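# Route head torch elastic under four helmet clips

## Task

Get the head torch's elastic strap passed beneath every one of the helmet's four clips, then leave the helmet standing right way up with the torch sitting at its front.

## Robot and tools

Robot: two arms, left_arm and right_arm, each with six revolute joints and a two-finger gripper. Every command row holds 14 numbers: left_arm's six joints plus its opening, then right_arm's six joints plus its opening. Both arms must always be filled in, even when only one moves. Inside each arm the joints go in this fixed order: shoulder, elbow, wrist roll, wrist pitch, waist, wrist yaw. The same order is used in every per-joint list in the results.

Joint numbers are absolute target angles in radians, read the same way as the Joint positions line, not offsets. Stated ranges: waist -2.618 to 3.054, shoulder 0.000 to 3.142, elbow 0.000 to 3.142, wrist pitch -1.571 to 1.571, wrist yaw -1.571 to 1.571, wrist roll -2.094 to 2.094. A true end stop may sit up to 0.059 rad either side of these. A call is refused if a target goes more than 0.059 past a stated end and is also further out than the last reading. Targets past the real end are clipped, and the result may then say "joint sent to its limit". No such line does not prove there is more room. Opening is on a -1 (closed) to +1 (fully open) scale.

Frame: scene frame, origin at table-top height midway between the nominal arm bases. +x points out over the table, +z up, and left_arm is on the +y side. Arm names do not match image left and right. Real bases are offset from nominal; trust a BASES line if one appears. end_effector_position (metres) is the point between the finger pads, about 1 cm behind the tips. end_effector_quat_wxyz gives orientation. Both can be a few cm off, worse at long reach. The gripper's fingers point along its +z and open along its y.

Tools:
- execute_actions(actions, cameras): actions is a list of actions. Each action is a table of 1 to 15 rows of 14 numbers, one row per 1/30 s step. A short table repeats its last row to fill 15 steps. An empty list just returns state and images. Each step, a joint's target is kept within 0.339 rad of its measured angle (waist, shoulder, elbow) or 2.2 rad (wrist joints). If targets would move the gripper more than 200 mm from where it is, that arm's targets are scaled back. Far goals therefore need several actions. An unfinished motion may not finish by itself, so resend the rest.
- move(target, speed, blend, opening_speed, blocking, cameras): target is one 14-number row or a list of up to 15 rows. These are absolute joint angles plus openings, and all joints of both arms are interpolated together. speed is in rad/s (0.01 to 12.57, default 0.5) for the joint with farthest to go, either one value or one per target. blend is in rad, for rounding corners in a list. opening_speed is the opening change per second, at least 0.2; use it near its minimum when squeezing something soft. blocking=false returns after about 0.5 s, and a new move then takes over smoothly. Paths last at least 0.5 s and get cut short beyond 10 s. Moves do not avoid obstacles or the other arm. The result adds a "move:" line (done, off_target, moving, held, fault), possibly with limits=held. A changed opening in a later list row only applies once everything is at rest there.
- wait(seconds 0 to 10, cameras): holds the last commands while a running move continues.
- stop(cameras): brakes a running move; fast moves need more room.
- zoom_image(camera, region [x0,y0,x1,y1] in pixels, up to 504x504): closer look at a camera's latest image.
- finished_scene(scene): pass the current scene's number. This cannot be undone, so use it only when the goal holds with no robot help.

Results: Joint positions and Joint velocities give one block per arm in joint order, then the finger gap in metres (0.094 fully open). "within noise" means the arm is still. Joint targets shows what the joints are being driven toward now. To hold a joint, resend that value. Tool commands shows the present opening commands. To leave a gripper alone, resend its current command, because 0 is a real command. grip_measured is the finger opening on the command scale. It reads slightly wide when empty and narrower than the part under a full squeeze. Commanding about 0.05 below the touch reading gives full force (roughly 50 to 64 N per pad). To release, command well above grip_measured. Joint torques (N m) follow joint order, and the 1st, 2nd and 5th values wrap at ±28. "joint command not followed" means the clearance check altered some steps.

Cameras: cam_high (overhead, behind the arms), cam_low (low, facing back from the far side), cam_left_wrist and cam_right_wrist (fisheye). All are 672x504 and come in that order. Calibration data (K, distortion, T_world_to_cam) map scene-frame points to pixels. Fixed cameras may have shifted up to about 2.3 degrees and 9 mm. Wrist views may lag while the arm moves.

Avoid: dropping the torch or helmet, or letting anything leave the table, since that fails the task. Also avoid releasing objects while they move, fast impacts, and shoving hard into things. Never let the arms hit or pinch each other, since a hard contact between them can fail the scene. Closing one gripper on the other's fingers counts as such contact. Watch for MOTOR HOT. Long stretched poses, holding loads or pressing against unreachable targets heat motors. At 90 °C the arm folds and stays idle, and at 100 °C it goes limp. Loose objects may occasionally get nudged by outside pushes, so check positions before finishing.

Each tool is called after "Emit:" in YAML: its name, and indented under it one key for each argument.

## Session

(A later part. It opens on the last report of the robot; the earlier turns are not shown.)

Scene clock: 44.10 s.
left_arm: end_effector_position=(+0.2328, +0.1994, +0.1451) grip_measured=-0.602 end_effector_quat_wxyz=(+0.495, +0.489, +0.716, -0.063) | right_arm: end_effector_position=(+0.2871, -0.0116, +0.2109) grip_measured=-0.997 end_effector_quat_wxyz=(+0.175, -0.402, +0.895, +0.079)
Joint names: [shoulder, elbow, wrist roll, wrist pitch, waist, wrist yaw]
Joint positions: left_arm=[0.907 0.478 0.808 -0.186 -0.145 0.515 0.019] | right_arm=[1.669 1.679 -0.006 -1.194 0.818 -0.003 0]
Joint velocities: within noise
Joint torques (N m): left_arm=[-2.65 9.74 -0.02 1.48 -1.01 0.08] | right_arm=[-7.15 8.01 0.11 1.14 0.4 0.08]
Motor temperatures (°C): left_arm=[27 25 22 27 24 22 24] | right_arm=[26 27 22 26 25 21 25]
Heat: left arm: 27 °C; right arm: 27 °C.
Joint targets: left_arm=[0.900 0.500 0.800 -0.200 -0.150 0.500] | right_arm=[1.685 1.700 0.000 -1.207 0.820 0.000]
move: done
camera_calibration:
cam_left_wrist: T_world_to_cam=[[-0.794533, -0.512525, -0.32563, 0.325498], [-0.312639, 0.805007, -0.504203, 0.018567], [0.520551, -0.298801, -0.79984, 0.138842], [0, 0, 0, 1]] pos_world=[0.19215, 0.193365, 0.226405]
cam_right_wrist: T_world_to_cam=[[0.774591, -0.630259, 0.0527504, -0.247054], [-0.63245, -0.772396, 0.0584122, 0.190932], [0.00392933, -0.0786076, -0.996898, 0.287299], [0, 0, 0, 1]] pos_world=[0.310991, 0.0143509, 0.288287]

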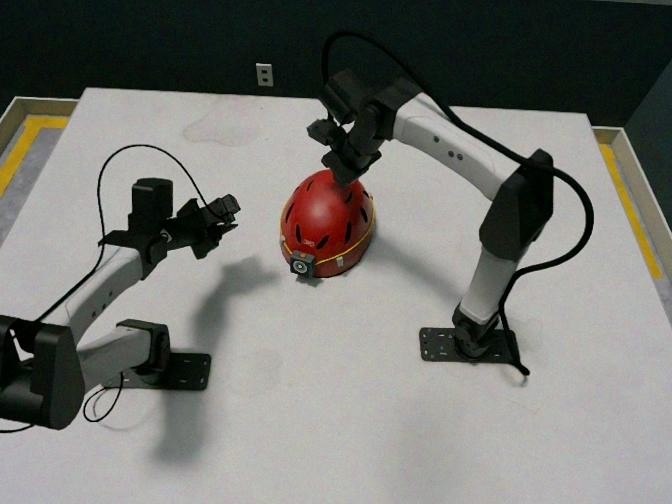

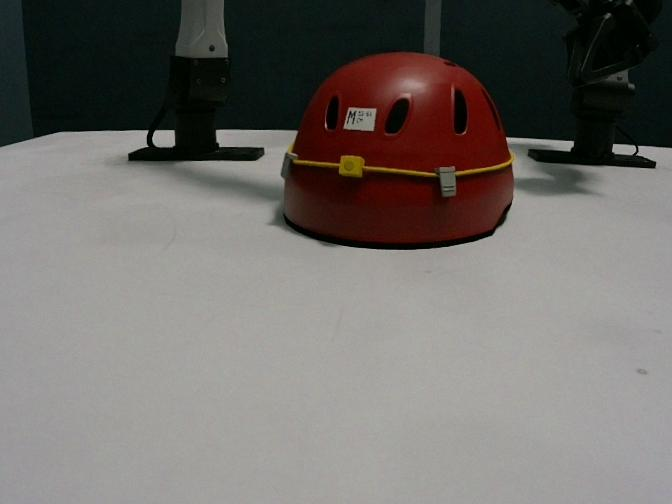

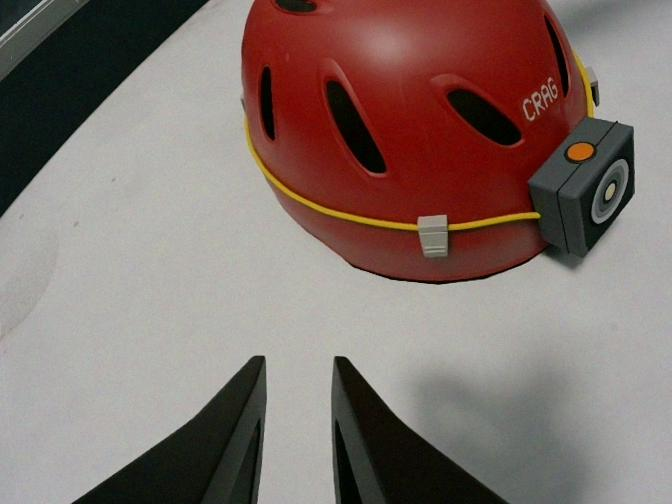

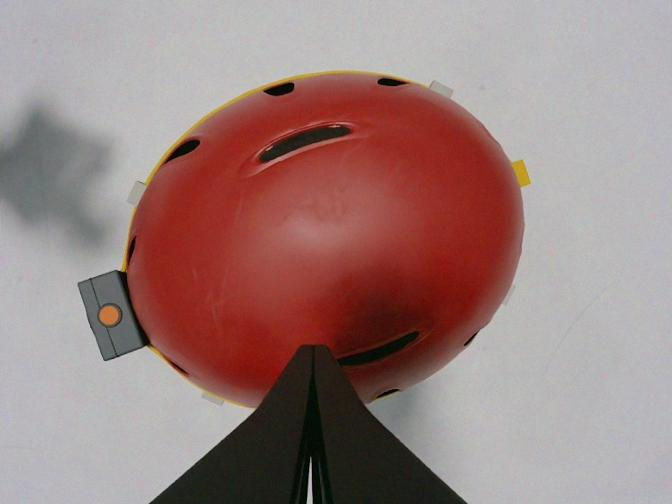

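Emit:
move:
  target:
    - [0.9, 0.5, 0.8, -0.2, -0.15, 0.5, -1.0, 0.8, 0.6, -0.4, -0.3, 1.45, 0.6, -1.0]
    - [1.3, 1.2, 0.3, -0.7, -0.5, 0.2, -1.0, 1.1288, 0.1555, -1.024, 0.361, 1.5888, 1.05, -0.2]
    - [1.98, 2.08, 0.0, -1.29, -0.71, 0.0, -1.0, 1.1288, 0.1555, -1.024, 0.361, 1.5888, 1.05, -0.2]
  speed: 0.8
  blend: 0.1

Emit:
zoom_image:
  camera: "cam_right_wrist"
  region: [180, 150, 420, 390]

Scene clock: 51.70 s.
left_arm: end_effector_position=(+0.3063, +0.0296, +0.2113) grip_measured=-0.973 end_effector_quat_wxyz=(+0.178, +0.334, +0.923, -0.071) | right_arm: end_effector_position=(+0.1726, -0.0672, +0.0907) grip_measured=-0.202 end_effector_quat_wxyz=(-0.507, +0.687, -0.418, +0.311)
Joint names: [shoulder, elbow, wrist roll, wrist pitch, waist, wrist yaw]
Joint positions: left_arm=[1.967 2.058 0.008 -1.277 -0.709 0.016 0.001] | right_arm=[1.123 0.158 -1.02 0.343 1.583 1.044 0.037]
Joint velocities: within noise
Joint torques (N m): left_arm=[-10.96 8.68 0.01 0.83 -0.7 -0.12] | right_arm=[-1.65 5.35 0.06 2.03 0.75 0.39]
Motor temperatures (°C): left_arm=[27 26 22 28 24 22 25] | right_arm=[26 28 22 27 25 21 25]
Heat: left arm: 28 °C; right arm: 28 °C.
Joint targets: left_arm=[1.980 2.080 0.000 -1.290 -0.710 0.000] | right_arm=[1.129 0.155 -1.024 0.361 1.589 1.050]
move: done; blend cut to 0 rad at target 1, 0 rad at target 2
camera_calibration:
cam_left_wrist: T_world_to_cam=[[-0.619778, -0.780408, 0.0826983, 0.186498], [-0.780474, 0.623968, 0.0390441, 0.245553], [-0.0820714, -0.0403452, -0.995809, 0.321179], [0, 0, 0, 1]] pos_world=[0.333595, 0.00528529, 0.294823]
cam_right_wrist: T_world_to_cam=[[0.202641, 0.175839, 0.963337, -0.116701], [0.056609, -0.984205, 0.16774, -0.0604807], [0.977615, 0.0205426, -0.209394, -0.0693276], [0, 0, 0, 1]] pos_world=[0.0948478, -0.0375807, 0.10805]

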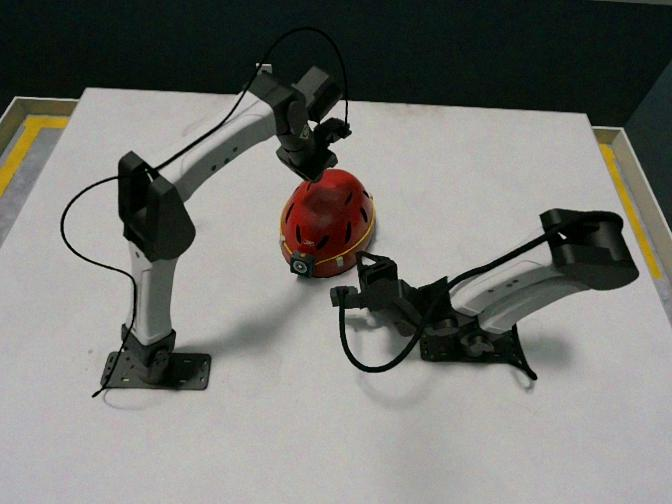

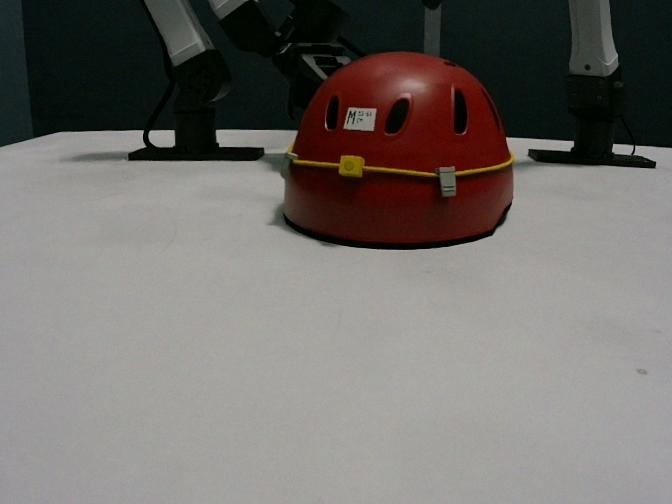

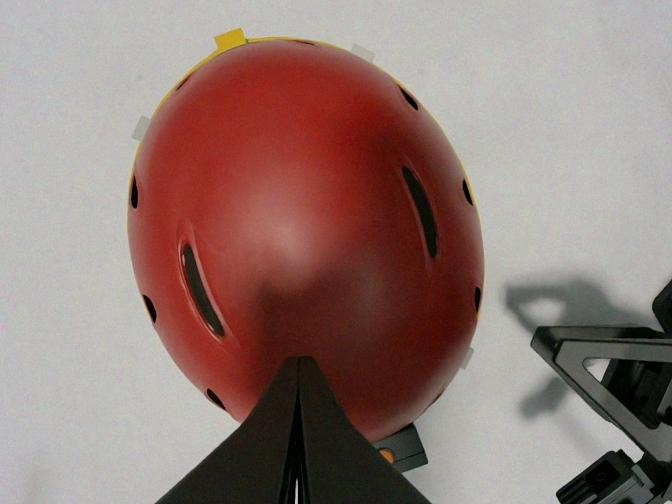

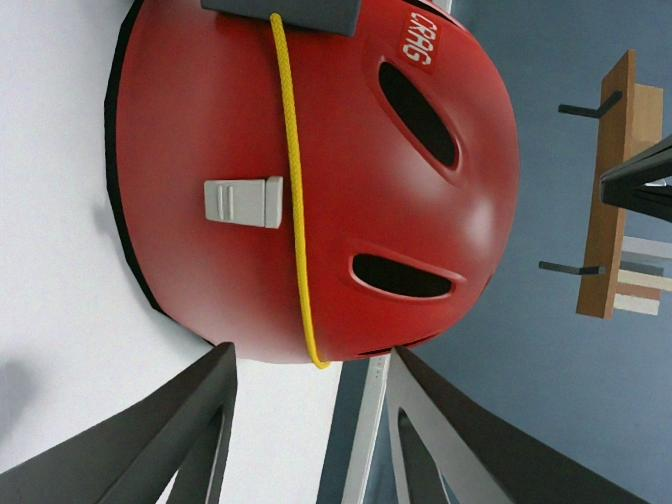

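Scaled by 2.100 from the camera's 672x504 image, which has a finer 960x720 frame.

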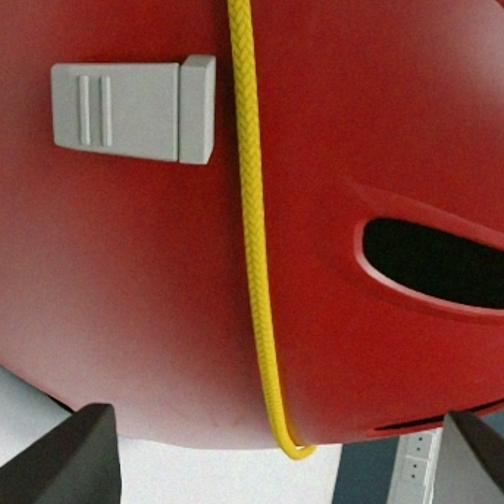

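Emit:
move:
  target:
    - [1.955, 1.877, 0.0, -1.128, -0.714, 0.0, -1.0, 1.390, 0.124, -1.25, 0.796, 1.386, 0.858, -0.2]
    - [1.945, 1.82, 0.0, -1.075, -0.714, 0.0, -1.0, 1.390, 0.124, -1.25, 0.796, 1.386, 0.858, -0.5]
  speed: [0.25, 0.06]
  opening_speed: 0.6
  cameras: ["cam_low", "cam_left_wrist", "cam_right_wrist"]

Emit:
zoom_image:
  camera: "cam_low"
  region: [290, 0, 530, 120]

Emit:
zoom_image:
  camera: "cam_right_wrist"
  region: [200, 220, 420, 440]

Scene clock: 56.30 s.
left_arm: end_effector_position=(+0.3087, +0.0279, +0.1659) grip_measured=-0.973 end_effector_quat_wxyz=(+0.173, +0.334, +0.924, -0.069) | right_arm: end_effector_position=(+0.2036, -0.0522, +0.0746) grip_measured=-0.498 end_effector_quat_wxyz=(-0.501, +0.699, -0.399, +0.319)
Joint names: [shoulder, elbow, wrist roll, wrist pitch, waist, wrist yaw]
Joint positions: left_arm=[1.943 1.844 0.007 -1.097 -0.709 0.015 0.001] | right_arm=[1.381 0.129 -1.246 0.778 1.391 0.869 0.024]
Joint velocities: within noise
Joint torques (N m): left_arm=[-12.19 4.86 0 1.14 -0.9 -0.11] | right_arm=[-2.71 4.1 0.07 2.21 -0.34 0.13]
Motor temperatures (°C): left_arm=[28 26 22 27 24 22 25] | right_arm=[26 28 22 28 25 21 25]
Heat: left arm: 28 °C; right arm: 28 °C.
Joint targets: left_arm=[1.945 1.820 0.000 -1.075 -0.714 0.000] | right_arm=[1.390 0.124 -1.250 0.796 1.386 0.858]
move: done
camera_calibration:
cam_left_wrist: T_world_to_cam=[[-0.617921, -0.781966, 0.0818732, 0.190074], [-0.781061, 0.622446, 0.0500496, 0.24858], [-0.0900987, -0.0330213, -0.995385, 0.27832], [0, 0, 0, 1]] pos_world=[0.336683, 0.00309446, 0.249033]
cam_right_wrist: T_world_to_cam=[[0.180299, 0.216865, 0.959407, -0.103124], [0.07734, -0.975498, 0.205967, -0.0514451], [0.980567, 0.0370648, -0.192654, -0.104212], [0, 0, 0, 1]] pos_world=[0.124759, -0.023958, 0.0894574]
Images, in order (width x height): cam_low 672x504, cam_left_wrist 672x504, cam_right_wrist 672x504.

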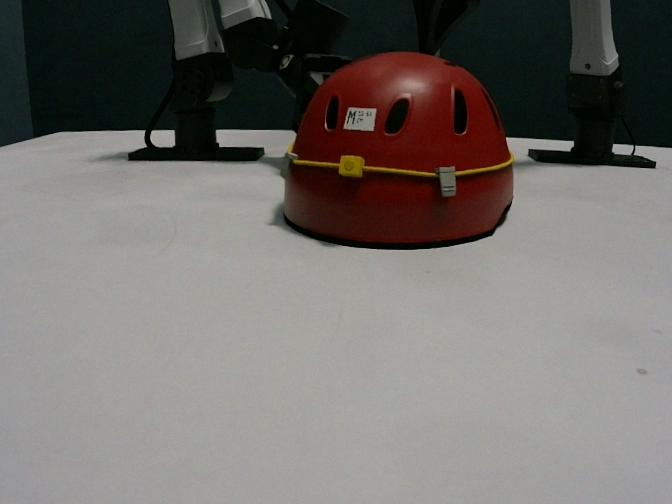

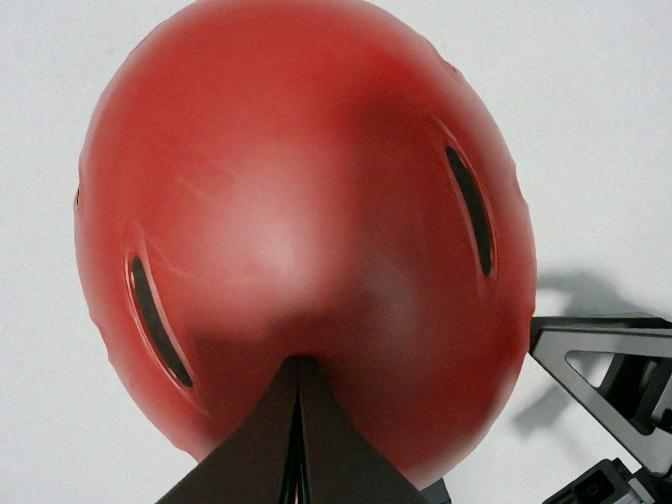

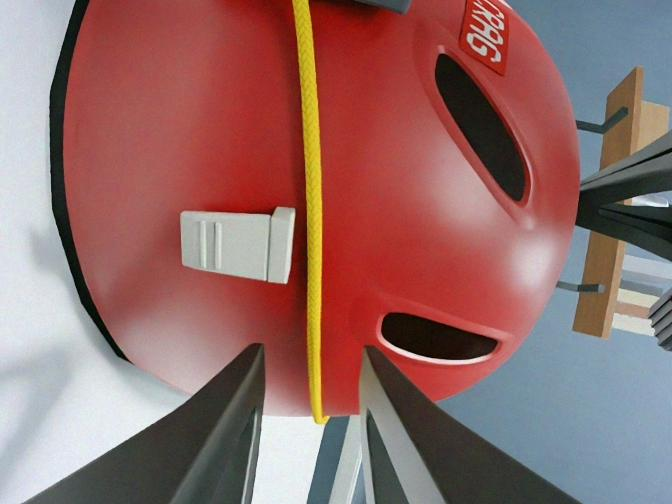

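Scaled by 2.100.

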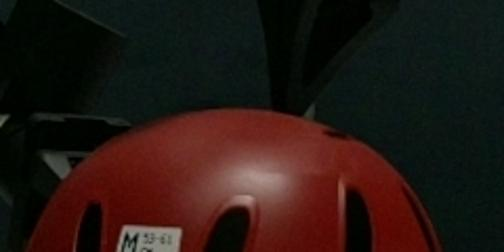

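Scaled by 2.291 from the camera's 672x504 image, which has a finer 960x720 frame.

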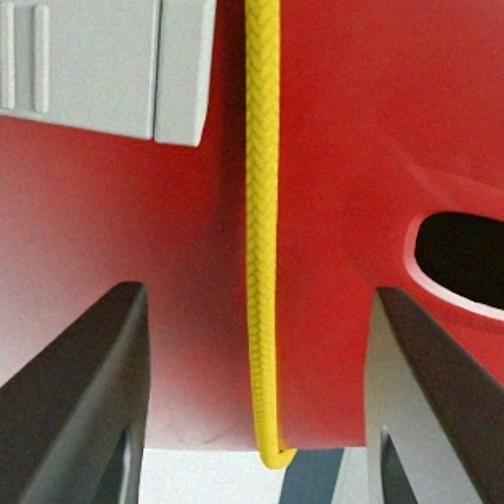

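Emit:
execute_actions:
  actions: []

Scene clock: 57.90 s.
left_arm: end_effector_position=(+0.3087, +0.0279, +0.1659) grip_measured=-0.973 end_effector_quat_wxyz=(+0.173, +0.334, +0.924, -0.069) | right_arm: end_effector_position=(+0.2036, -0.0522, +0.0746) grip_measured=-0.498 end_effector_quat_wxyz=(-0.501, +0.699, -0.399, +0.319)
Joint names: [shoulder, elbow, wrist roll, wrist pitch, waist, wrist yaw]
Joint positions: left_arm=[1.943 1.844 0.007 -1.097 -0.709 0.015 0.001] | right_arm=[1.381 0.129 -1.246 0.778 1.391 0.869 0.024]
Joint velocities: within noise
Joint torques (N m): left_arm=[-12.14 4.9 -0.01 1.17 -0.91 -0.1] | right_arm=[-2.71 4.11 0.07 2.21 -0.34 0.13]
Motor temperatures (°C): left_arm=[28 26 22 27 24 22 25] | right_arm=[26 28 22 28 25 21 25]
Heat: left arm: 28 °C; right arm: 28 °C.
Joint targets: left_arm=[1.945 1.820 0.000 -1.075 -0.714 0.000] | right_arm=[1.390 0.124 -1.250 0.796 1.386 0.858]
Tool commands: left_gripper/opening=-1.0 right_gripper/opening=-0.5
camera_calibration:
cam_left_wrist: T_world_to_cam=[[-0.617921, -0.781966, 0.0818732, 0.190074], [-0.781061, 0.622446, 0.0500496, 0.24858], [-0.0900987, -0.0330213, -0.995385, 0.27832], [0, 0, 0, 1]] pos_world=[0.336683, 0.00309446, 0.249033]
cam_right_wrist: T_world_to_cam=[[0.180299, 0.216865, 0.959407, -0.103124], [0.07734, -0.975498, 0.205967, -0.0514451], [0.980567, 0.0370648, -0.192654, -0.104212], [0, 0, 0, 1]] pos_world=[0.124759, -0.023958, 0.0894574]

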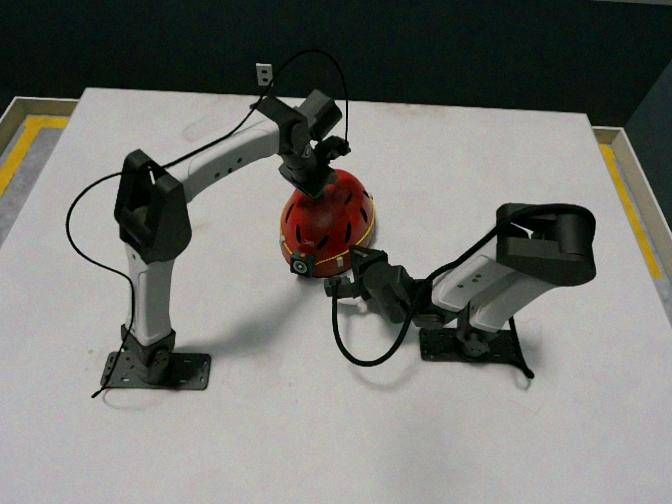

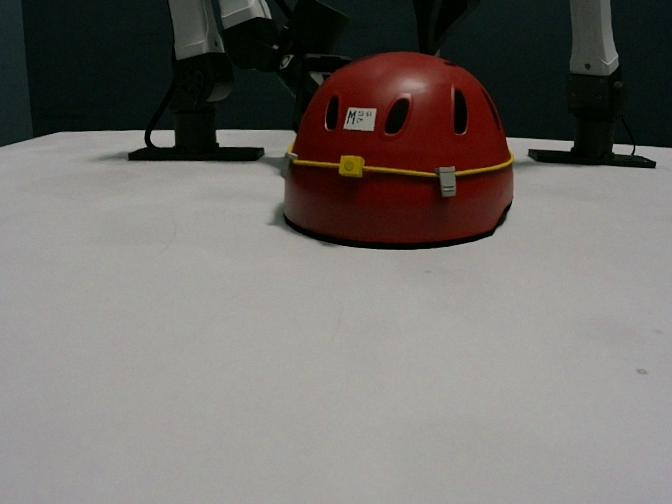

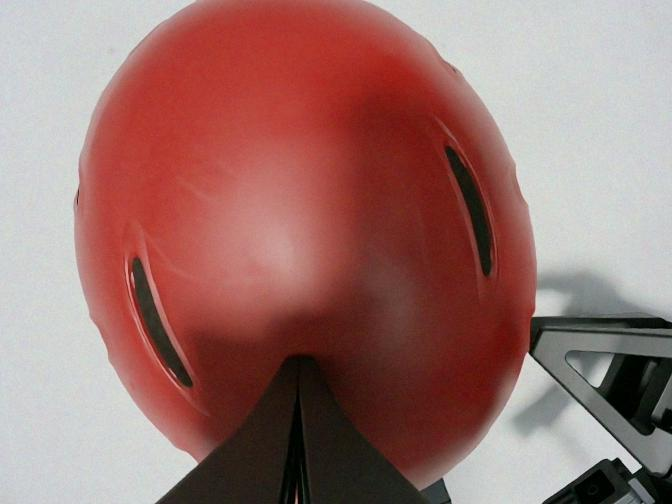

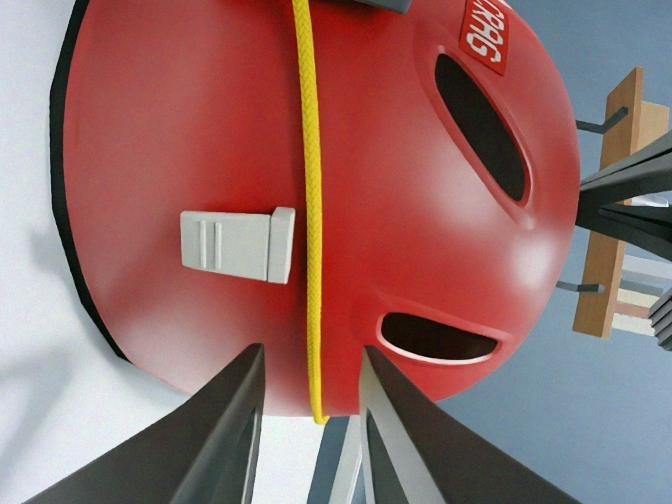

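Emit:
move:
  target: [1.985, 1.82, 0, -1.075, -0.714, 0, -1, 1.390, 0.124, -1.25, 0.796, 1.386, 0.858, -0.5]
  speed: 0.08
  cameras: ["cam_right_wrist"]

Scene clock: 58.73 s.
left_arm: end_effector_position=(+0.3087, +0.0279, +0.1659) grip_measured=-0.973 end_effector_quat_wxyz=(+0.173, +0.334, +0.924, -0.069) | right_arm: end_effector_position=(+0.2036, -0.0522, +0.0746) grip_measured=-0.498 end_effector_quat_wxyz=(-0.501, +0.699, -0.399, +0.319)
Joint names: [shoulder, elbow, wrist roll, wrist pitch, waist, wrist yaw]
Joint positions: left_arm=[1.943 1.844 0.007 -1.097 -0.709 0.015 0.001] | right_arm=[1.381 0.129 -1.246 0.778 1.391 0.869 0.024]
Joint velocities: within noise
Joint torques (N m): left_arm=[-8.02 4.86 0.03 1.15 -0.9 -0.13] | right_arm=[-2.71 4.1 0.06 2.21 -0.34 0.13]
Motor temperatures (°C): left_arm=[28 26 22 27 24 22 25] | right_arm=[26 28 22 29 25 21 25]
Heat: left arm: 28 °C; right arm: 29 °C.
Joint targets: left_arm=[1.985 1.820 0.000 -1.075 -0.714 0.000] | right_arm=[1.390 0.124 -1.250 0.796 1.386 0.858]
move: off_target (left_arm); left_arm: the shoulder is farthest, 0.042 rad from its target
camera_calibration:
cam_right_wrist: T_world_to_cam=[[0.180299, 0.216865, 0.959407, -0.103124], [0.07734, -0.975498, 0.205967, -0.0514451], [0.980567, 0.0370648, -0.192654, -0.104212], [0, 0, 0, 1]] pos_world=[0.124759, -0.023958, 0.0894574]
Images, in order (width x height): cam_right_wrist 672x504.

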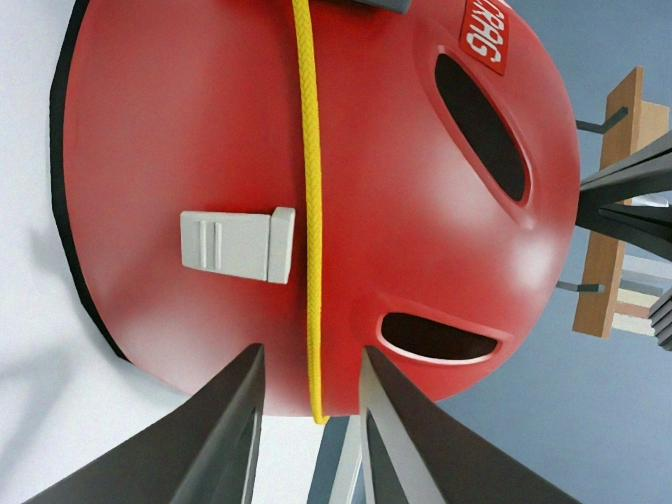

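Emit:
move:
  target:
    - [2.003, 1.82, 0, -1.075, -0.714, 0, -1, 1.390, 0.124, -1.25, 0.796, 1.386, 0.858, -0.75]
    - [2.003, 1.82, 0, -1.075, -0.714, 0, -1, 1.439, 0.131, -1.276, 0.857, 1.348, 0.824, -0.75]
  speed: [0.08, 0.06]
  opening_speed: 0.5
  cameras: ["cam_right_wrist"]

Scene clock: 76.13 s.
left_arm: end_effector_position=(+0.3098, +0.0271, +0.1651) grip_measured=-0.973 end_effector_quat_wxyz=(+0.174, +0.334, +0.924, -0.069) | right_arm: end_effector_position=(+0.2106, -0.0521, +0.0702) grip_measured=-0.748 end_effector_quat_wxyz=(-0.497, +0.701, -0.398, +0.322)
Joint names: [shoulder, elbow, wrist roll, wrist pitch, waist, wrist yaw]
Joint positions: left_arm=[1.946 1.844 0.007 -1.092 -0.709 0.014 0.001] | right_arm=[1.43 0.129 -1.272 0.835 1.354 0.84 0.012]
Joint velocities: within noise
Joint torques (N m): left_arm=[-6.57 4.85 0.02 1.11 -0.88 -0.12] | right_arm=[-2.91 4.49 0.05 2.28 -0.47 0.08]
Motor temperatures (°C): left_arm=[30 26 22 27 24 22 25] | right_arm=[25 27 22 30 25 21 25]
Heat: left arm: 30 °C; right arm: 30 °C.
Joint targets: left_arm=[2.003 1.820 0.000 -1.075 -0.714 0.000] | right_arm=[1.439 0.131 -1.276 0.857 1.348 0.824]
move: off_target (left_arm); left_arm: the shoulder is farthest, 0.057 rad from its target
camera_calibration:
cam_right_wrist: T_world_to_cam=[[0.181139, 0.226377, 0.957049, -0.0998017], [0.0735715, -0.973539, 0.216353, -0.0508293], [0.980702, 0.0312215, -0.193001, -0.112207], [0, 0, 0, 1]] pos_world=[0.131859, -0.0233882, 0.0848561]
Images, in order (width x height): cam_right_wrist 672x504.

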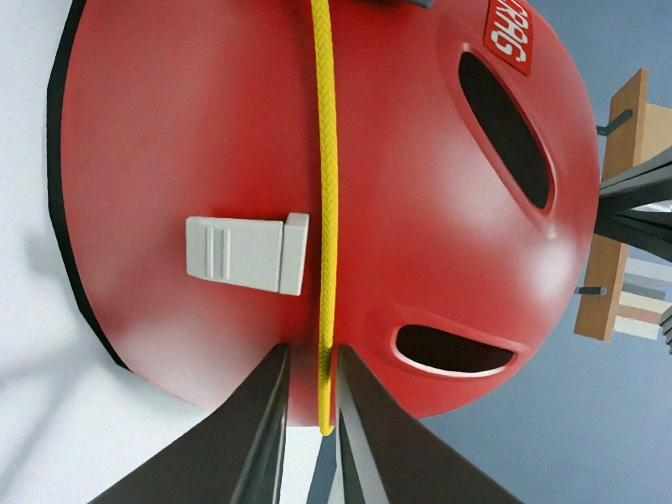

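Emit:
move:
  target: [2.003, 1.82, 0, -1.075, -0.714, 0, -1, 1.457, 0.138, -1.297, 0.892, 1.330, 0.804, -0.75]
  speed: 0.06
  cameras: ["cam_right_wrist"]

Emit:
zoom_image:
  camera: "cam_right_wrist"
  region: [170, 180, 490, 420]

Scene clock: 77.87 s.
left_arm: end_effector_position=(+0.3122, +0.0251, +0.1653) grip_measured=-0.973 end_effector_quat_wxyz=(+0.179, +0.333, +0.923, -0.071) | right_arm: end_effector_position=(+0.2144, -0.0520, +0.0702) grip_measured=-0.748 end_effector_quat_wxyz=(-0.496, +0.700, -0.396, +0.326)
Joint names: [shoulder, elbow, wrist roll, wrist pitch, waist, wrist yaw]
Joint positions: left_arm=[1.948 1.844 0.007 -1.079 -0.709 0.014 0.001] | right_arm=[1.447 0.129 -1.293 0.866 1.336 0.828 0.012]
Joint velocities: within noise
Joint torques (N m): left_arm=[-6.9 4.79 0.02 0.99 -0.88 -0.12] | right_arm=[-2.99 5.04 0.08 2.34 -0.4 0]
Motor temperatures (°C): left_arm=[30 26 22 27 24 22 25] | right_arm=[25 27 22 31 25 21 25]
Heat: left arm: 30 °C; right arm: 31 °C.
Joint targets: left_arm=[2.003 1.820 0.000 -1.075 -0.714 0.000] | right_arm=[1.457 0.138 -1.297 0.892 1.330 0.804]
move: off_target (left_arm); left_arm: the shoulder is farthest, 0.055 rad from its target
camera_calibration:
cam_right_wrist: T_world_to_cam=[[0.174995, 0.230413, 0.957229, -0.0989728], [0.071144, -0.972649, 0.221118, -0.0508243], [0.981996, 0.0294065, -0.186601, -0.116729], [0, 0, 0, 1]] pos_world=[0.135563, -0.023197, 0.084196]
Images, in order (width x height): cam_right_wrist 672x504.

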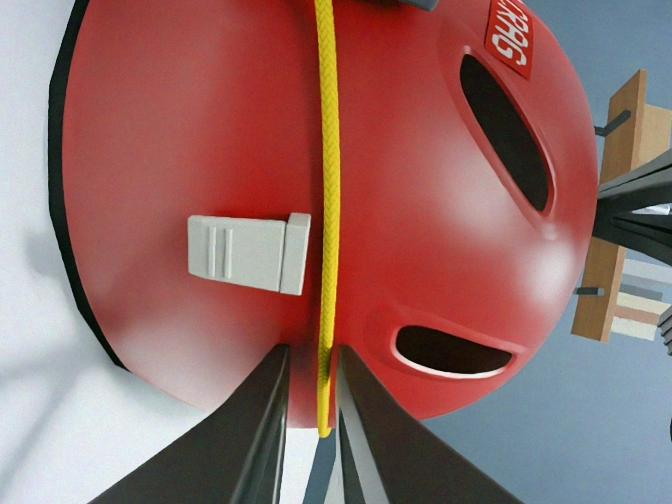

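Scaled by 1.575 from the camera's 672x504 image, which has a finer 960x720 frame.

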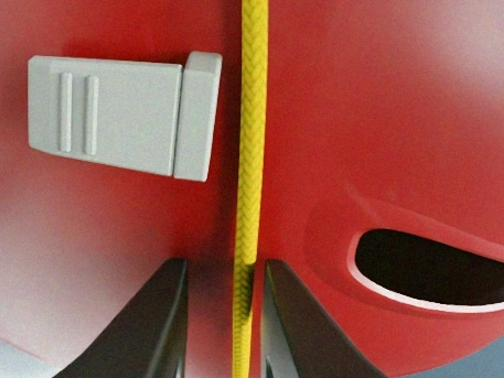

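Emit:
move:
  target: [2.003, 1.82, 0, -1.075, -0.714, 0, -1, 1.436, 0.138, -1.297, 0.892, 1.330, 0.804, -0.75]
  speed: 0.05
  cameras: ["cam_right_wrist"]

Emit:
zoom_image:
  camera: "cam_right_wrist"
  region: [170, 180, 490, 420]

Scene clock: 79.03 s.
left_arm: end_effector_position=(+0.3123, +0.0251, +0.1654) grip_measured=-0.973 end_effector_quat_wxyz=(+0.179, +0.333, +0.923, -0.071) | right_arm: end_effector_position=(+0.2144, -0.0520, +0.0703) grip_measured=-0.748 end_effector_quat_wxyz=(-0.496, +0.701, -0.396, +0.326)
Joint names: [shoulder, elbow, wrist roll, wrist pitch, waist, wrist yaw]
Joint positions: left_arm=[1.948 1.844 0.007 -1.078 -0.709 0.014 0.001] | right_arm=[1.447 0.129 -1.294 0.866 1.336 0.828 0.012]
Joint velocities: within noise
Joint torques (N m): left_arm=[-6.84 4.92 0.02 0.97 -0.83 -0.11] | right_arm=[-5.08 5.04 0.07 2.34 -0.39 -0.01]
Motor temperatures (°C): left_arm=[30 26 22 27 24 22 25] | right_arm=[26 27 22 31 25 21 25]
Heat: left arm: 30 °C; right arm: 31 °C.
Joint targets: left_arm=[2.003 1.820 0.000 -1.075 -0.714 0.000] | right_arm=[1.436 0.138 -1.297 0.892 1.330 0.804]
move: off_target (left_arm); left_arm: the shoulder is farthest, 0.055 rad from its target
camera_calibration:
cam_right_wrist: T_world_to_cam=[[0.17456, 0.230692, 0.957241, -0.0989341], [0.0716002, -0.972567, 0.221329, -0.0508021], [0.98204, 0.0299034, -0.186289, -0.116753], [0, 0, 0, 1]] pos_world=[0.135563, -0.0230938, 0.084198]
Images, in order (width x height): cam_right_wrist 672x504.

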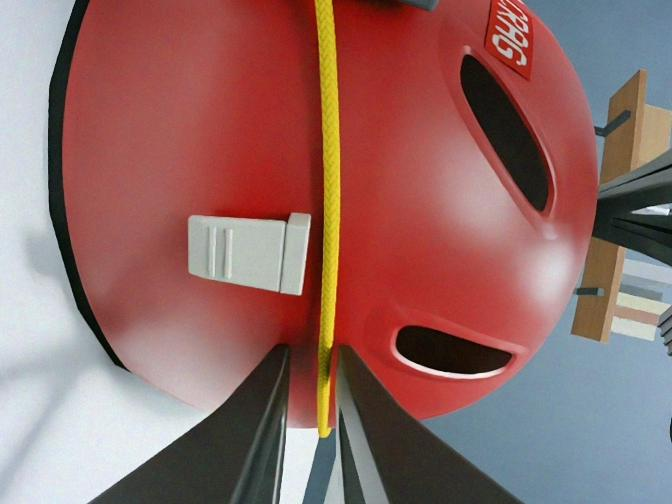

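Scaled by 1.575 from the camera's 672x504 image, which has a finer 960x720 frame.

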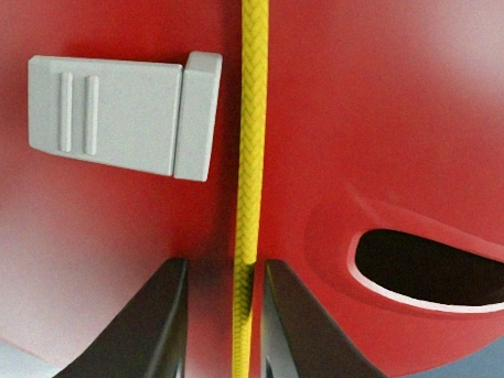

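Emit:
move:
  target: [2.003, 1.82, 0, -1.075, -0.714, 0, -1, 1.436, 0.138, -1.297, 0.892, 1.330, 0.804, -1]
  speed: 0.05
  opening_speed: 0.2
  cameras: ["cam_right_wrist"]

Emit:
zoom_image:
  camera: "cam_right_wrist"
  region: [170, 180, 490, 420]

Scene clock: 80.60 s.
left_arm: end_effector_position=(+0.3125, +0.0250, +0.1654) grip_measured=-0.973 end_effector_quat_wxyz=(+0.180, +0.333, +0.923, -0.071) | right_arm: end_effector_position=(+0.2138, -0.0511, +0.0701) grip_measured=-0.987 end_effector_quat_wxyz=(-0.497, +0.702, -0.395, +0.323)
Joint names: [shoulder, elbow, wrist roll, wrist pitch, waist, wrist yaw]
Joint positions: left_arm=[1.948 1.844 0.006 -1.078 -0.709 0.014 0.001] | right_arm=[1.447 0.129 -1.294 0.867 1.336 0.822 0.001]
Joint velocities: within noise
Joint torques (N m): left_arm=[-6.83 4.9 0.01 0.99 -0.94 -0.11] | right_arm=[-5.08 5.04 0.07 2.33 -0.39 0.06]
Motor temperatures (°C): left_arm=[30 26 22 27 24 22 25] | right_arm=[26 28 22 31 25 21 25]
Heat: left arm: 30 °C; right arm: 31 °C.
Joint targets: left_arm=[2.003 1.820 0.000 -1.075 -0.714 0.000] | right_arm=[1.436 0.138 -1.297 0.892 1.330 0.804]
move: off_target (left_arm); left_arm: the shoulder is farthest, 0.055 rad from its target
camera_calibration:
cam_right_wrist: T_world_to_cam=[[0.175697, 0.230369, 0.957111, -0.099047], [0.0774548, -0.972455, 0.219844, -0.0509886], [0.981393, 0.0355069, -0.188701, -0.115662], [0, 0, 0, 1]] pos_world=[0.134861, -0.02266, 0.084183]
Images, in order (width x height): cam_right_wrist 672x504.

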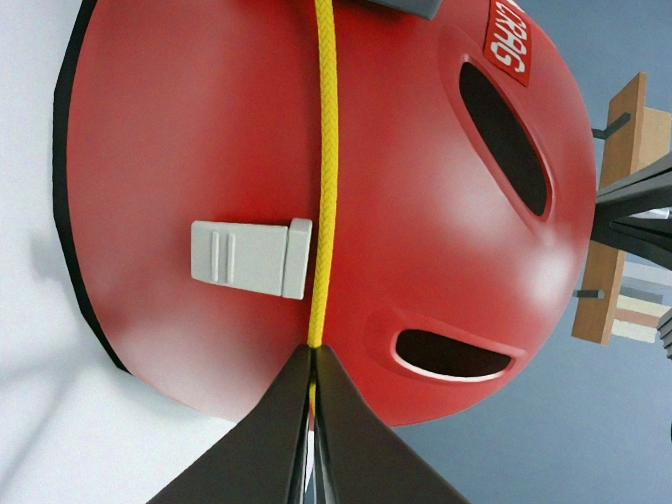

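Scaled by 1.575 from the camera's 672x504 image, which has a finer 960x720 frame.

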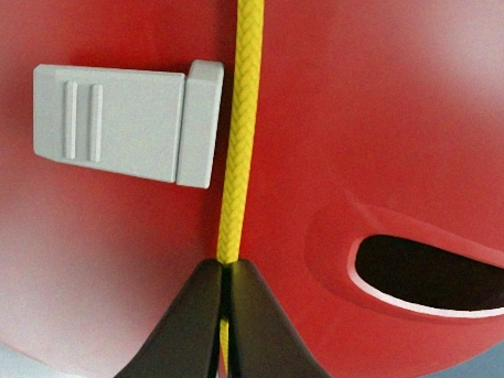

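Emit:
move:
  target: [2.003, 1.82, 0, -1.075, -0.714, 0, -1, 1.388, 0.113, -1.264, 0.796, 1.375, 0.860, -1]
  speed: 0.06
  cameras: ["cam_right_wrist", "cam_left_wrist"]

Emit:
zoom_image:
  camera: "cam_right_wrist"
  region: [170, 180, 490, 420]

Scene clock: 84.57 s.
left_arm: end_effector_position=(+0.3125, +0.0250, +0.1654) grip_measured=-0.973 end_effector_quat_wxyz=(+0.180, +0.333, +0.923, -0.071) | right_arm: end_effector_position=(+0.2077, -0.0552, +0.0704) grip_measured=-0.988 end_effector_quat_wxyz=(-0.494, +0.703, -0.394, +0.325)
Joint names: [shoulder, elbow, wrist roll, wrist pitch, waist, wrist yaw]
Joint positions: left_arm=[1.948 1.844 0.006 -1.078 -0.709 0.014 0.001] | right_arm=[1.405 0.12 -1.273 0.811 1.368 0.853 0.001]
Joint velocities: within noise
Joint torques (N m): left_arm=[-6.8 4.9 0.02 0.99 -0.87 -0.1] | right_arm=[-5.35 3.84 0.19 1.85 0.84 0.31]
Motor temperatures (°C): left_arm=[30 26 22 27 24 22 25] | right_arm=[26 28 22 31 25 21 25]
Heat: left arm: 30 °C; right arm: 31 °C.
Joint targets: left_arm=[2.003 1.820 0.000 -1.075 -0.714 0.000] | right_arm=[1.388 0.113 -1.264 0.796 1.375 0.860]
move: off_target (left_arm); left_arm: the shoulder is farthest, 0.055 rad from its target
camera_calibration:
cam_left_wrist: T_world_to_cam=[[-0.618382, -0.781636, 0.0815429, 0.190323], [-0.781938, 0.622337, 0.0356282, 0.256049], [-0.0785955, -0.0417296, -0.996033, 0.27475], [0, 0, 0, 1]] pos_world=[0.339501, 0.000879715, 0.249018]
cam_right_wrist: T_world_to_cam=[[0.17574, 0.237848, 0.955272, -0.0968458], [0.0754865, -0.970773, 0.22782, -0.0546243], [0.981538, 0.0320729, -0.188558, -0.109643], [0, 0, 0, 1]] pos_world=[0.128762, -0.0264767, 0.0842845]
Images, in order (width x height): cam_left_wrist 672x504, cam_right_wrist 672x504.

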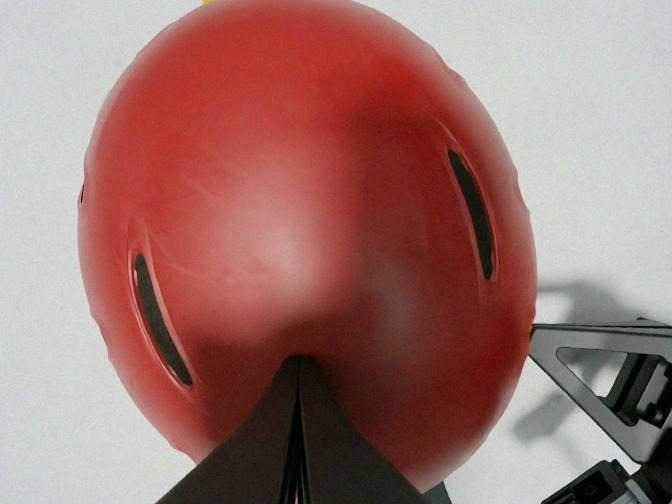

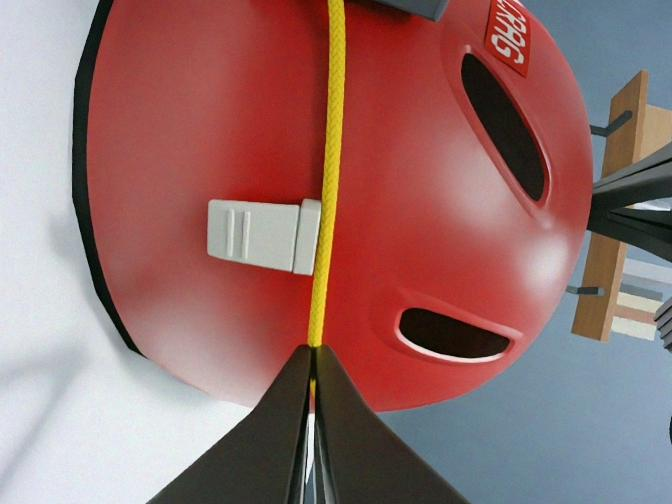

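Scaled by 1.575 from the camera's 672x504 image, which has a finer 960x720 frame.

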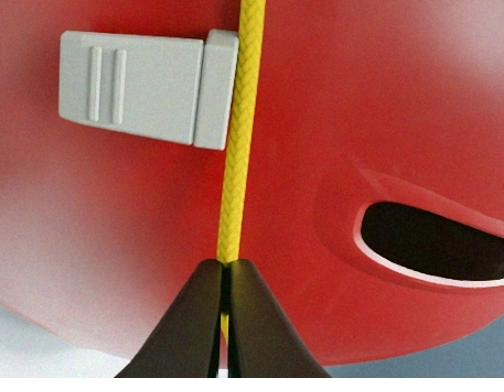

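Emit:
move:
  target: [2.003, 1.82, 0, -1.075, -0.714, 0, -1, 1.292, 0.101, -1.2, 0.645, 1.428, 0.891, -1]
  speed: 0.1
  cameras: ["cam_right_wrist", "cam_left_wrist"]

Scene clock: 87.30 s.
left_arm: end_effector_position=(+0.3125, +0.0250, +0.1654) grip_measured=-0.973 end_effector_quat_wxyz=(+0.180, +0.333, +0.923, -0.071) | right_arm: end_effector_position=(+0.1973, -0.0630, +0.0701) grip_measured=-0.988 end_effector_quat_wxyz=(-0.488, +0.707, -0.399, +0.320)
Joint names: [shoulder, elbow, wrist roll, wrist pitch, waist, wrist yaw]
Joint positions: left_arm=[1.948 1.844 0.006 -1.078 -0.709 0.014 0.001] | right_arm=[1.306 0.11 -1.209 0.666 1.418 0.891 0.001]
Joint velocities: within noise
Joint torques (N m): left_arm=[-6.83 4.94 0.03 1 -0.9 -0.11] | right_arm=[-4.51 4.03 0.18 1.72 1.11 0.27]
Motor temperatures (°C): left_arm=[30 26 22 27 24 22 26] | right_arm=[26 27 22 31 25 21 25]
Heat: left arm: 30 °C; right arm: 31 °C.
Joint targets: left_arm=[2.003 1.820 0.000 -1.075 -0.714 0.000] | right_arm=[1.292 0.101 -1.200 0.645 1.428 0.891]
move: off_target (left_arm); left_arm: the shoulder is farthest, 0.055 rad from its target
camera_calibration:
cam_left_wrist: T_world_to_cam=[[-0.618382, -0.781636, 0.0815429, 0.190323], [-0.781938, 0.622337, 0.0356282, 0.256049], [-0.0785955, -0.0417296, -0.996033, 0.27475], [0, 0, 0, 1]] pos_world=[0.339501, 0.000879715, 0.249018]
cam_right_wrist: T_world_to_cam=[[0.194497, 0.241969, 0.95059, -0.0959018], [0.0777207, -0.969852, 0.23097, -0.0619891], [0.977819, 0.0289575, -0.207439, -0.09744], [0, 0, 0, 1]] pos_world=[0.118749, -0.0340933, 0.0852681]
Images, in order (width x height): cam_left_wrist 672x504, cam_right_wrist 672x504.

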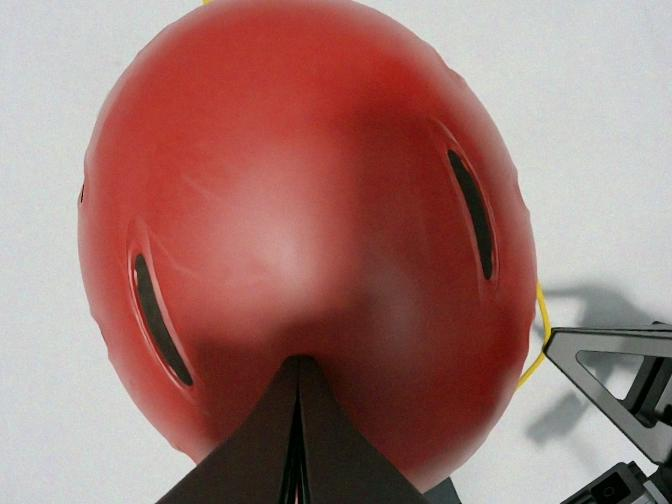

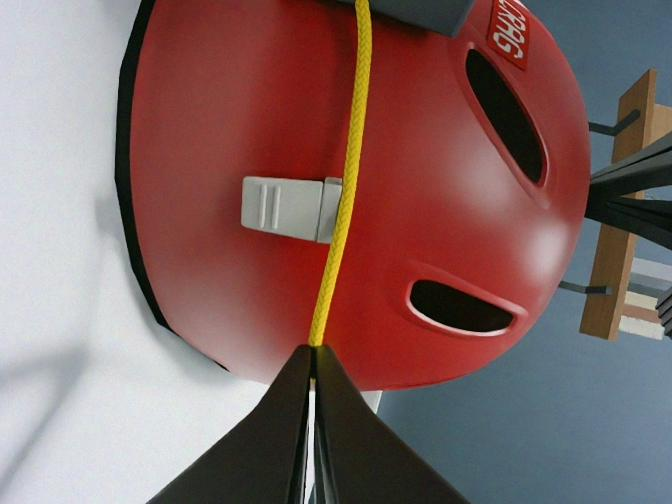

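Emit:
move:
  target: [2.003, 1.82, 0, -1.075, -0.714, 0, -1, 1.195, 0.086, -1.135, 0.497, 1.484, 0.924, -1]
  speed: 0.1
  cameras: ["cam_right_wrist", "cam_left_wrist"]

Scene clock: 89.33 s.
left_arm: end_effector_position=(+0.3125, +0.0250, +0.1654) grip_measured=-0.973 end_effector_quat_wxyz=(+0.180, +0.333, +0.923, -0.071) | right_arm: end_effector_position=(+0.1866, -0.0717, +0.0691) grip_measured=-0.988 end_effector_quat_wxyz=(-0.484, +0.711, -0.401, +0.314)
Joint names: [shoulder, elbow, wrist roll, wrist pitch, waist, wrist yaw]
Joint positions: left_arm=[1.948 1.844 0.006 -1.078 -0.709 0.014 0.001] | right_arm=[1.207 0.096 -1.145 0.524 1.473 0.925 0.001]
Joint velocities: within noise
Joint torques (N m): left_arm=[-6.87 4.93 0.02 0.97 -0.87 -0.11] | right_arm=[-3.69 4.18 0.19 1.62 1.26 0.29]
Motor temperatures (°C): left_arm=[30 26 22 27 24 22 26] | right_arm=[26 27 22 31 25 21 25]
Heat: left arm: 30 °C; right arm: 31 °C.
Joint targets: left_arm=[2.003 1.820 0.000 -1.075 -0.714 0.000] | right_arm=[1.195 0.086 -1.135 0.497 1.484 0.924]
move: off_target (left_arm); left_arm: the shoulder is farthest, 0.055 rad from its target
camera_calibration:
cam_left_wrist: T_world_to_cam=[[-0.618382, -0.781636, 0.0815429, 0.190323], [-0.781938, 0.622337, 0.0356282, 0.256049], [-0.0785955, -0.0417296, -0.996033, 0.27475], [0, 0, 0, 1]] pos_world=[0.339501, 0.000879715, 0.249018]
cam_right_wrist: T_world_to_cam=[[0.208645, 0.24631, 0.946466, -0.0928696], [0.0852789, -0.968661, 0.233287, -0.070892], [0.974266, 0.0320395, -0.223111, -0.0850013], [0, 0, 0, 1]] pos_world=[0.108236, -0.0430722, 0.0854714]
Images, in order (width x height): cam_left_wrist 672x504, cam_right_wrist 672x504.

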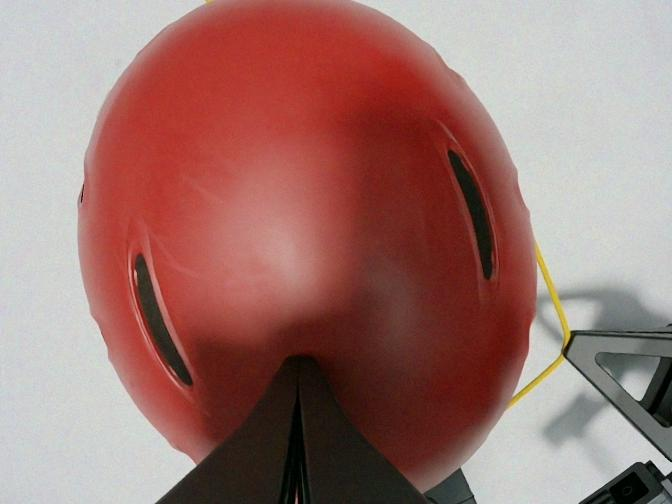

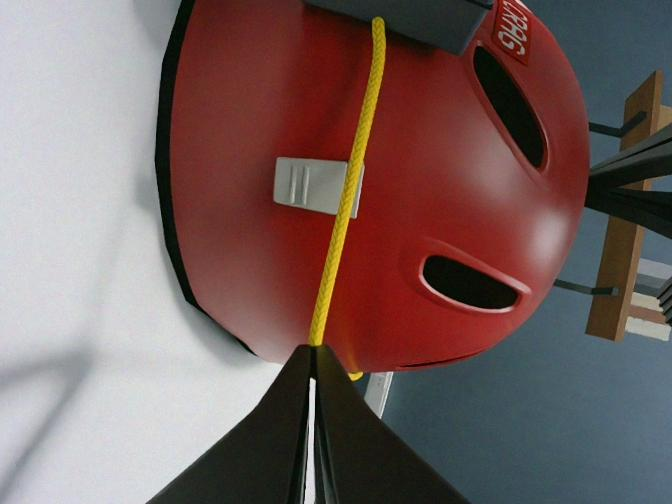

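Emit:
move:
  target: [2.003, 1.82, 0, -1.075, -0.714, 0, -1, 1.256, 0.090, -1.083, 0.464, 1.444, 0.860, -1]
  speed: 0.06
  cameras: ["cam_right_wrist", "cam_left_wrist"]

Scene clock: 91.23 s.
left_arm: end_effector_position=(+0.3133, +0.0241, +0.1654) grip_measured=-0.973 end_effector_quat_wxyz=(+0.182, +0.333, +0.922, -0.071) | right_arm: end_effector_position=(+0.1880, -0.0753, +0.0538) grip_measured=-0.988 end_effector_quat_wxyz=(-0.466, +0.721, -0.415, +0.301)
Joint names: [shoulder, elbow, wrist roll, wrist pitch, waist, wrist yaw]
Joint positions: left_arm=[1.949 1.844 0.006 -1.072 -0.71 0.014 0.001] | right_arm=[1.245 0.096 -1.092 0.499 1.446 0.882 0.001]
Joint velocities: within noise
Joint torques (N m): left_arm=[-7.01 4.81 0.02 0.95 -0.91 -0.08] | right_arm=[-1.57 4.34 0.18 1.45 -0.03 0.1]
Motor temperatures (°C): left_arm=[30 26 22 27 24 22 26] | right_arm=[26 27 22 31 25 21 25]
Heat: left arm: 30 °C; right arm: 31 °C.
Joint targets: left_arm=[2.003 1.820 0.000 -1.075 -0.714 0.000] | right_arm=[1.256 0.090 -1.083 0.464 1.444 0.860]
move: off_target (left_arm); left_arm: the shoulder is farthest, 0.054 rad from its target
camera_calibration:
cam_left_wrist: T_world_to_cam=[[-0.618988, -0.78115, 0.0816032, 0.190323], [-0.781775, 0.622768, 0.0314416, 0.257941], [-0.0753805, -0.0443334, -0.996169, 0.273904], [0, 0, 0, 1]] pos_world=[0.340106, 0.000176261, 0.249213]
cam_right_wrist: T_world_to_cam=[[0.261132, 0.259893, 0.929659, -0.0857987], [0.0879964, -0.965474, 0.245188, -0.0717466], [0.961284, 0.0177803, -0.274986, -0.0854756], [0, 0, 0, 1]] pos_world=[0.110885, -0.0454512, 0.0738503]
Images, in order (width x height): cam_left_wrist 672x504, cam_right_wrist 672x504.

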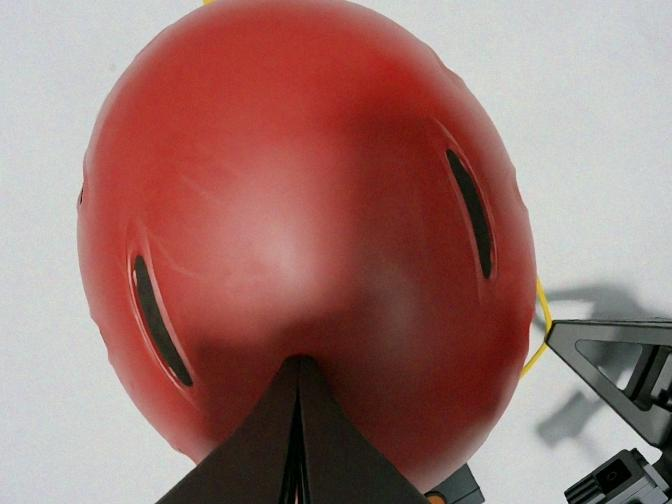

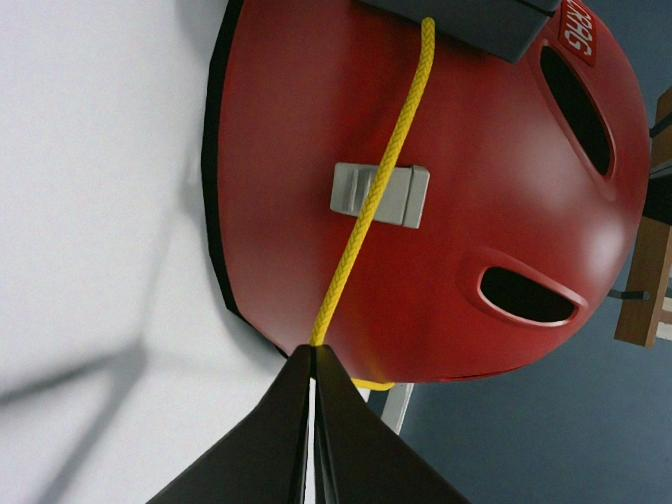

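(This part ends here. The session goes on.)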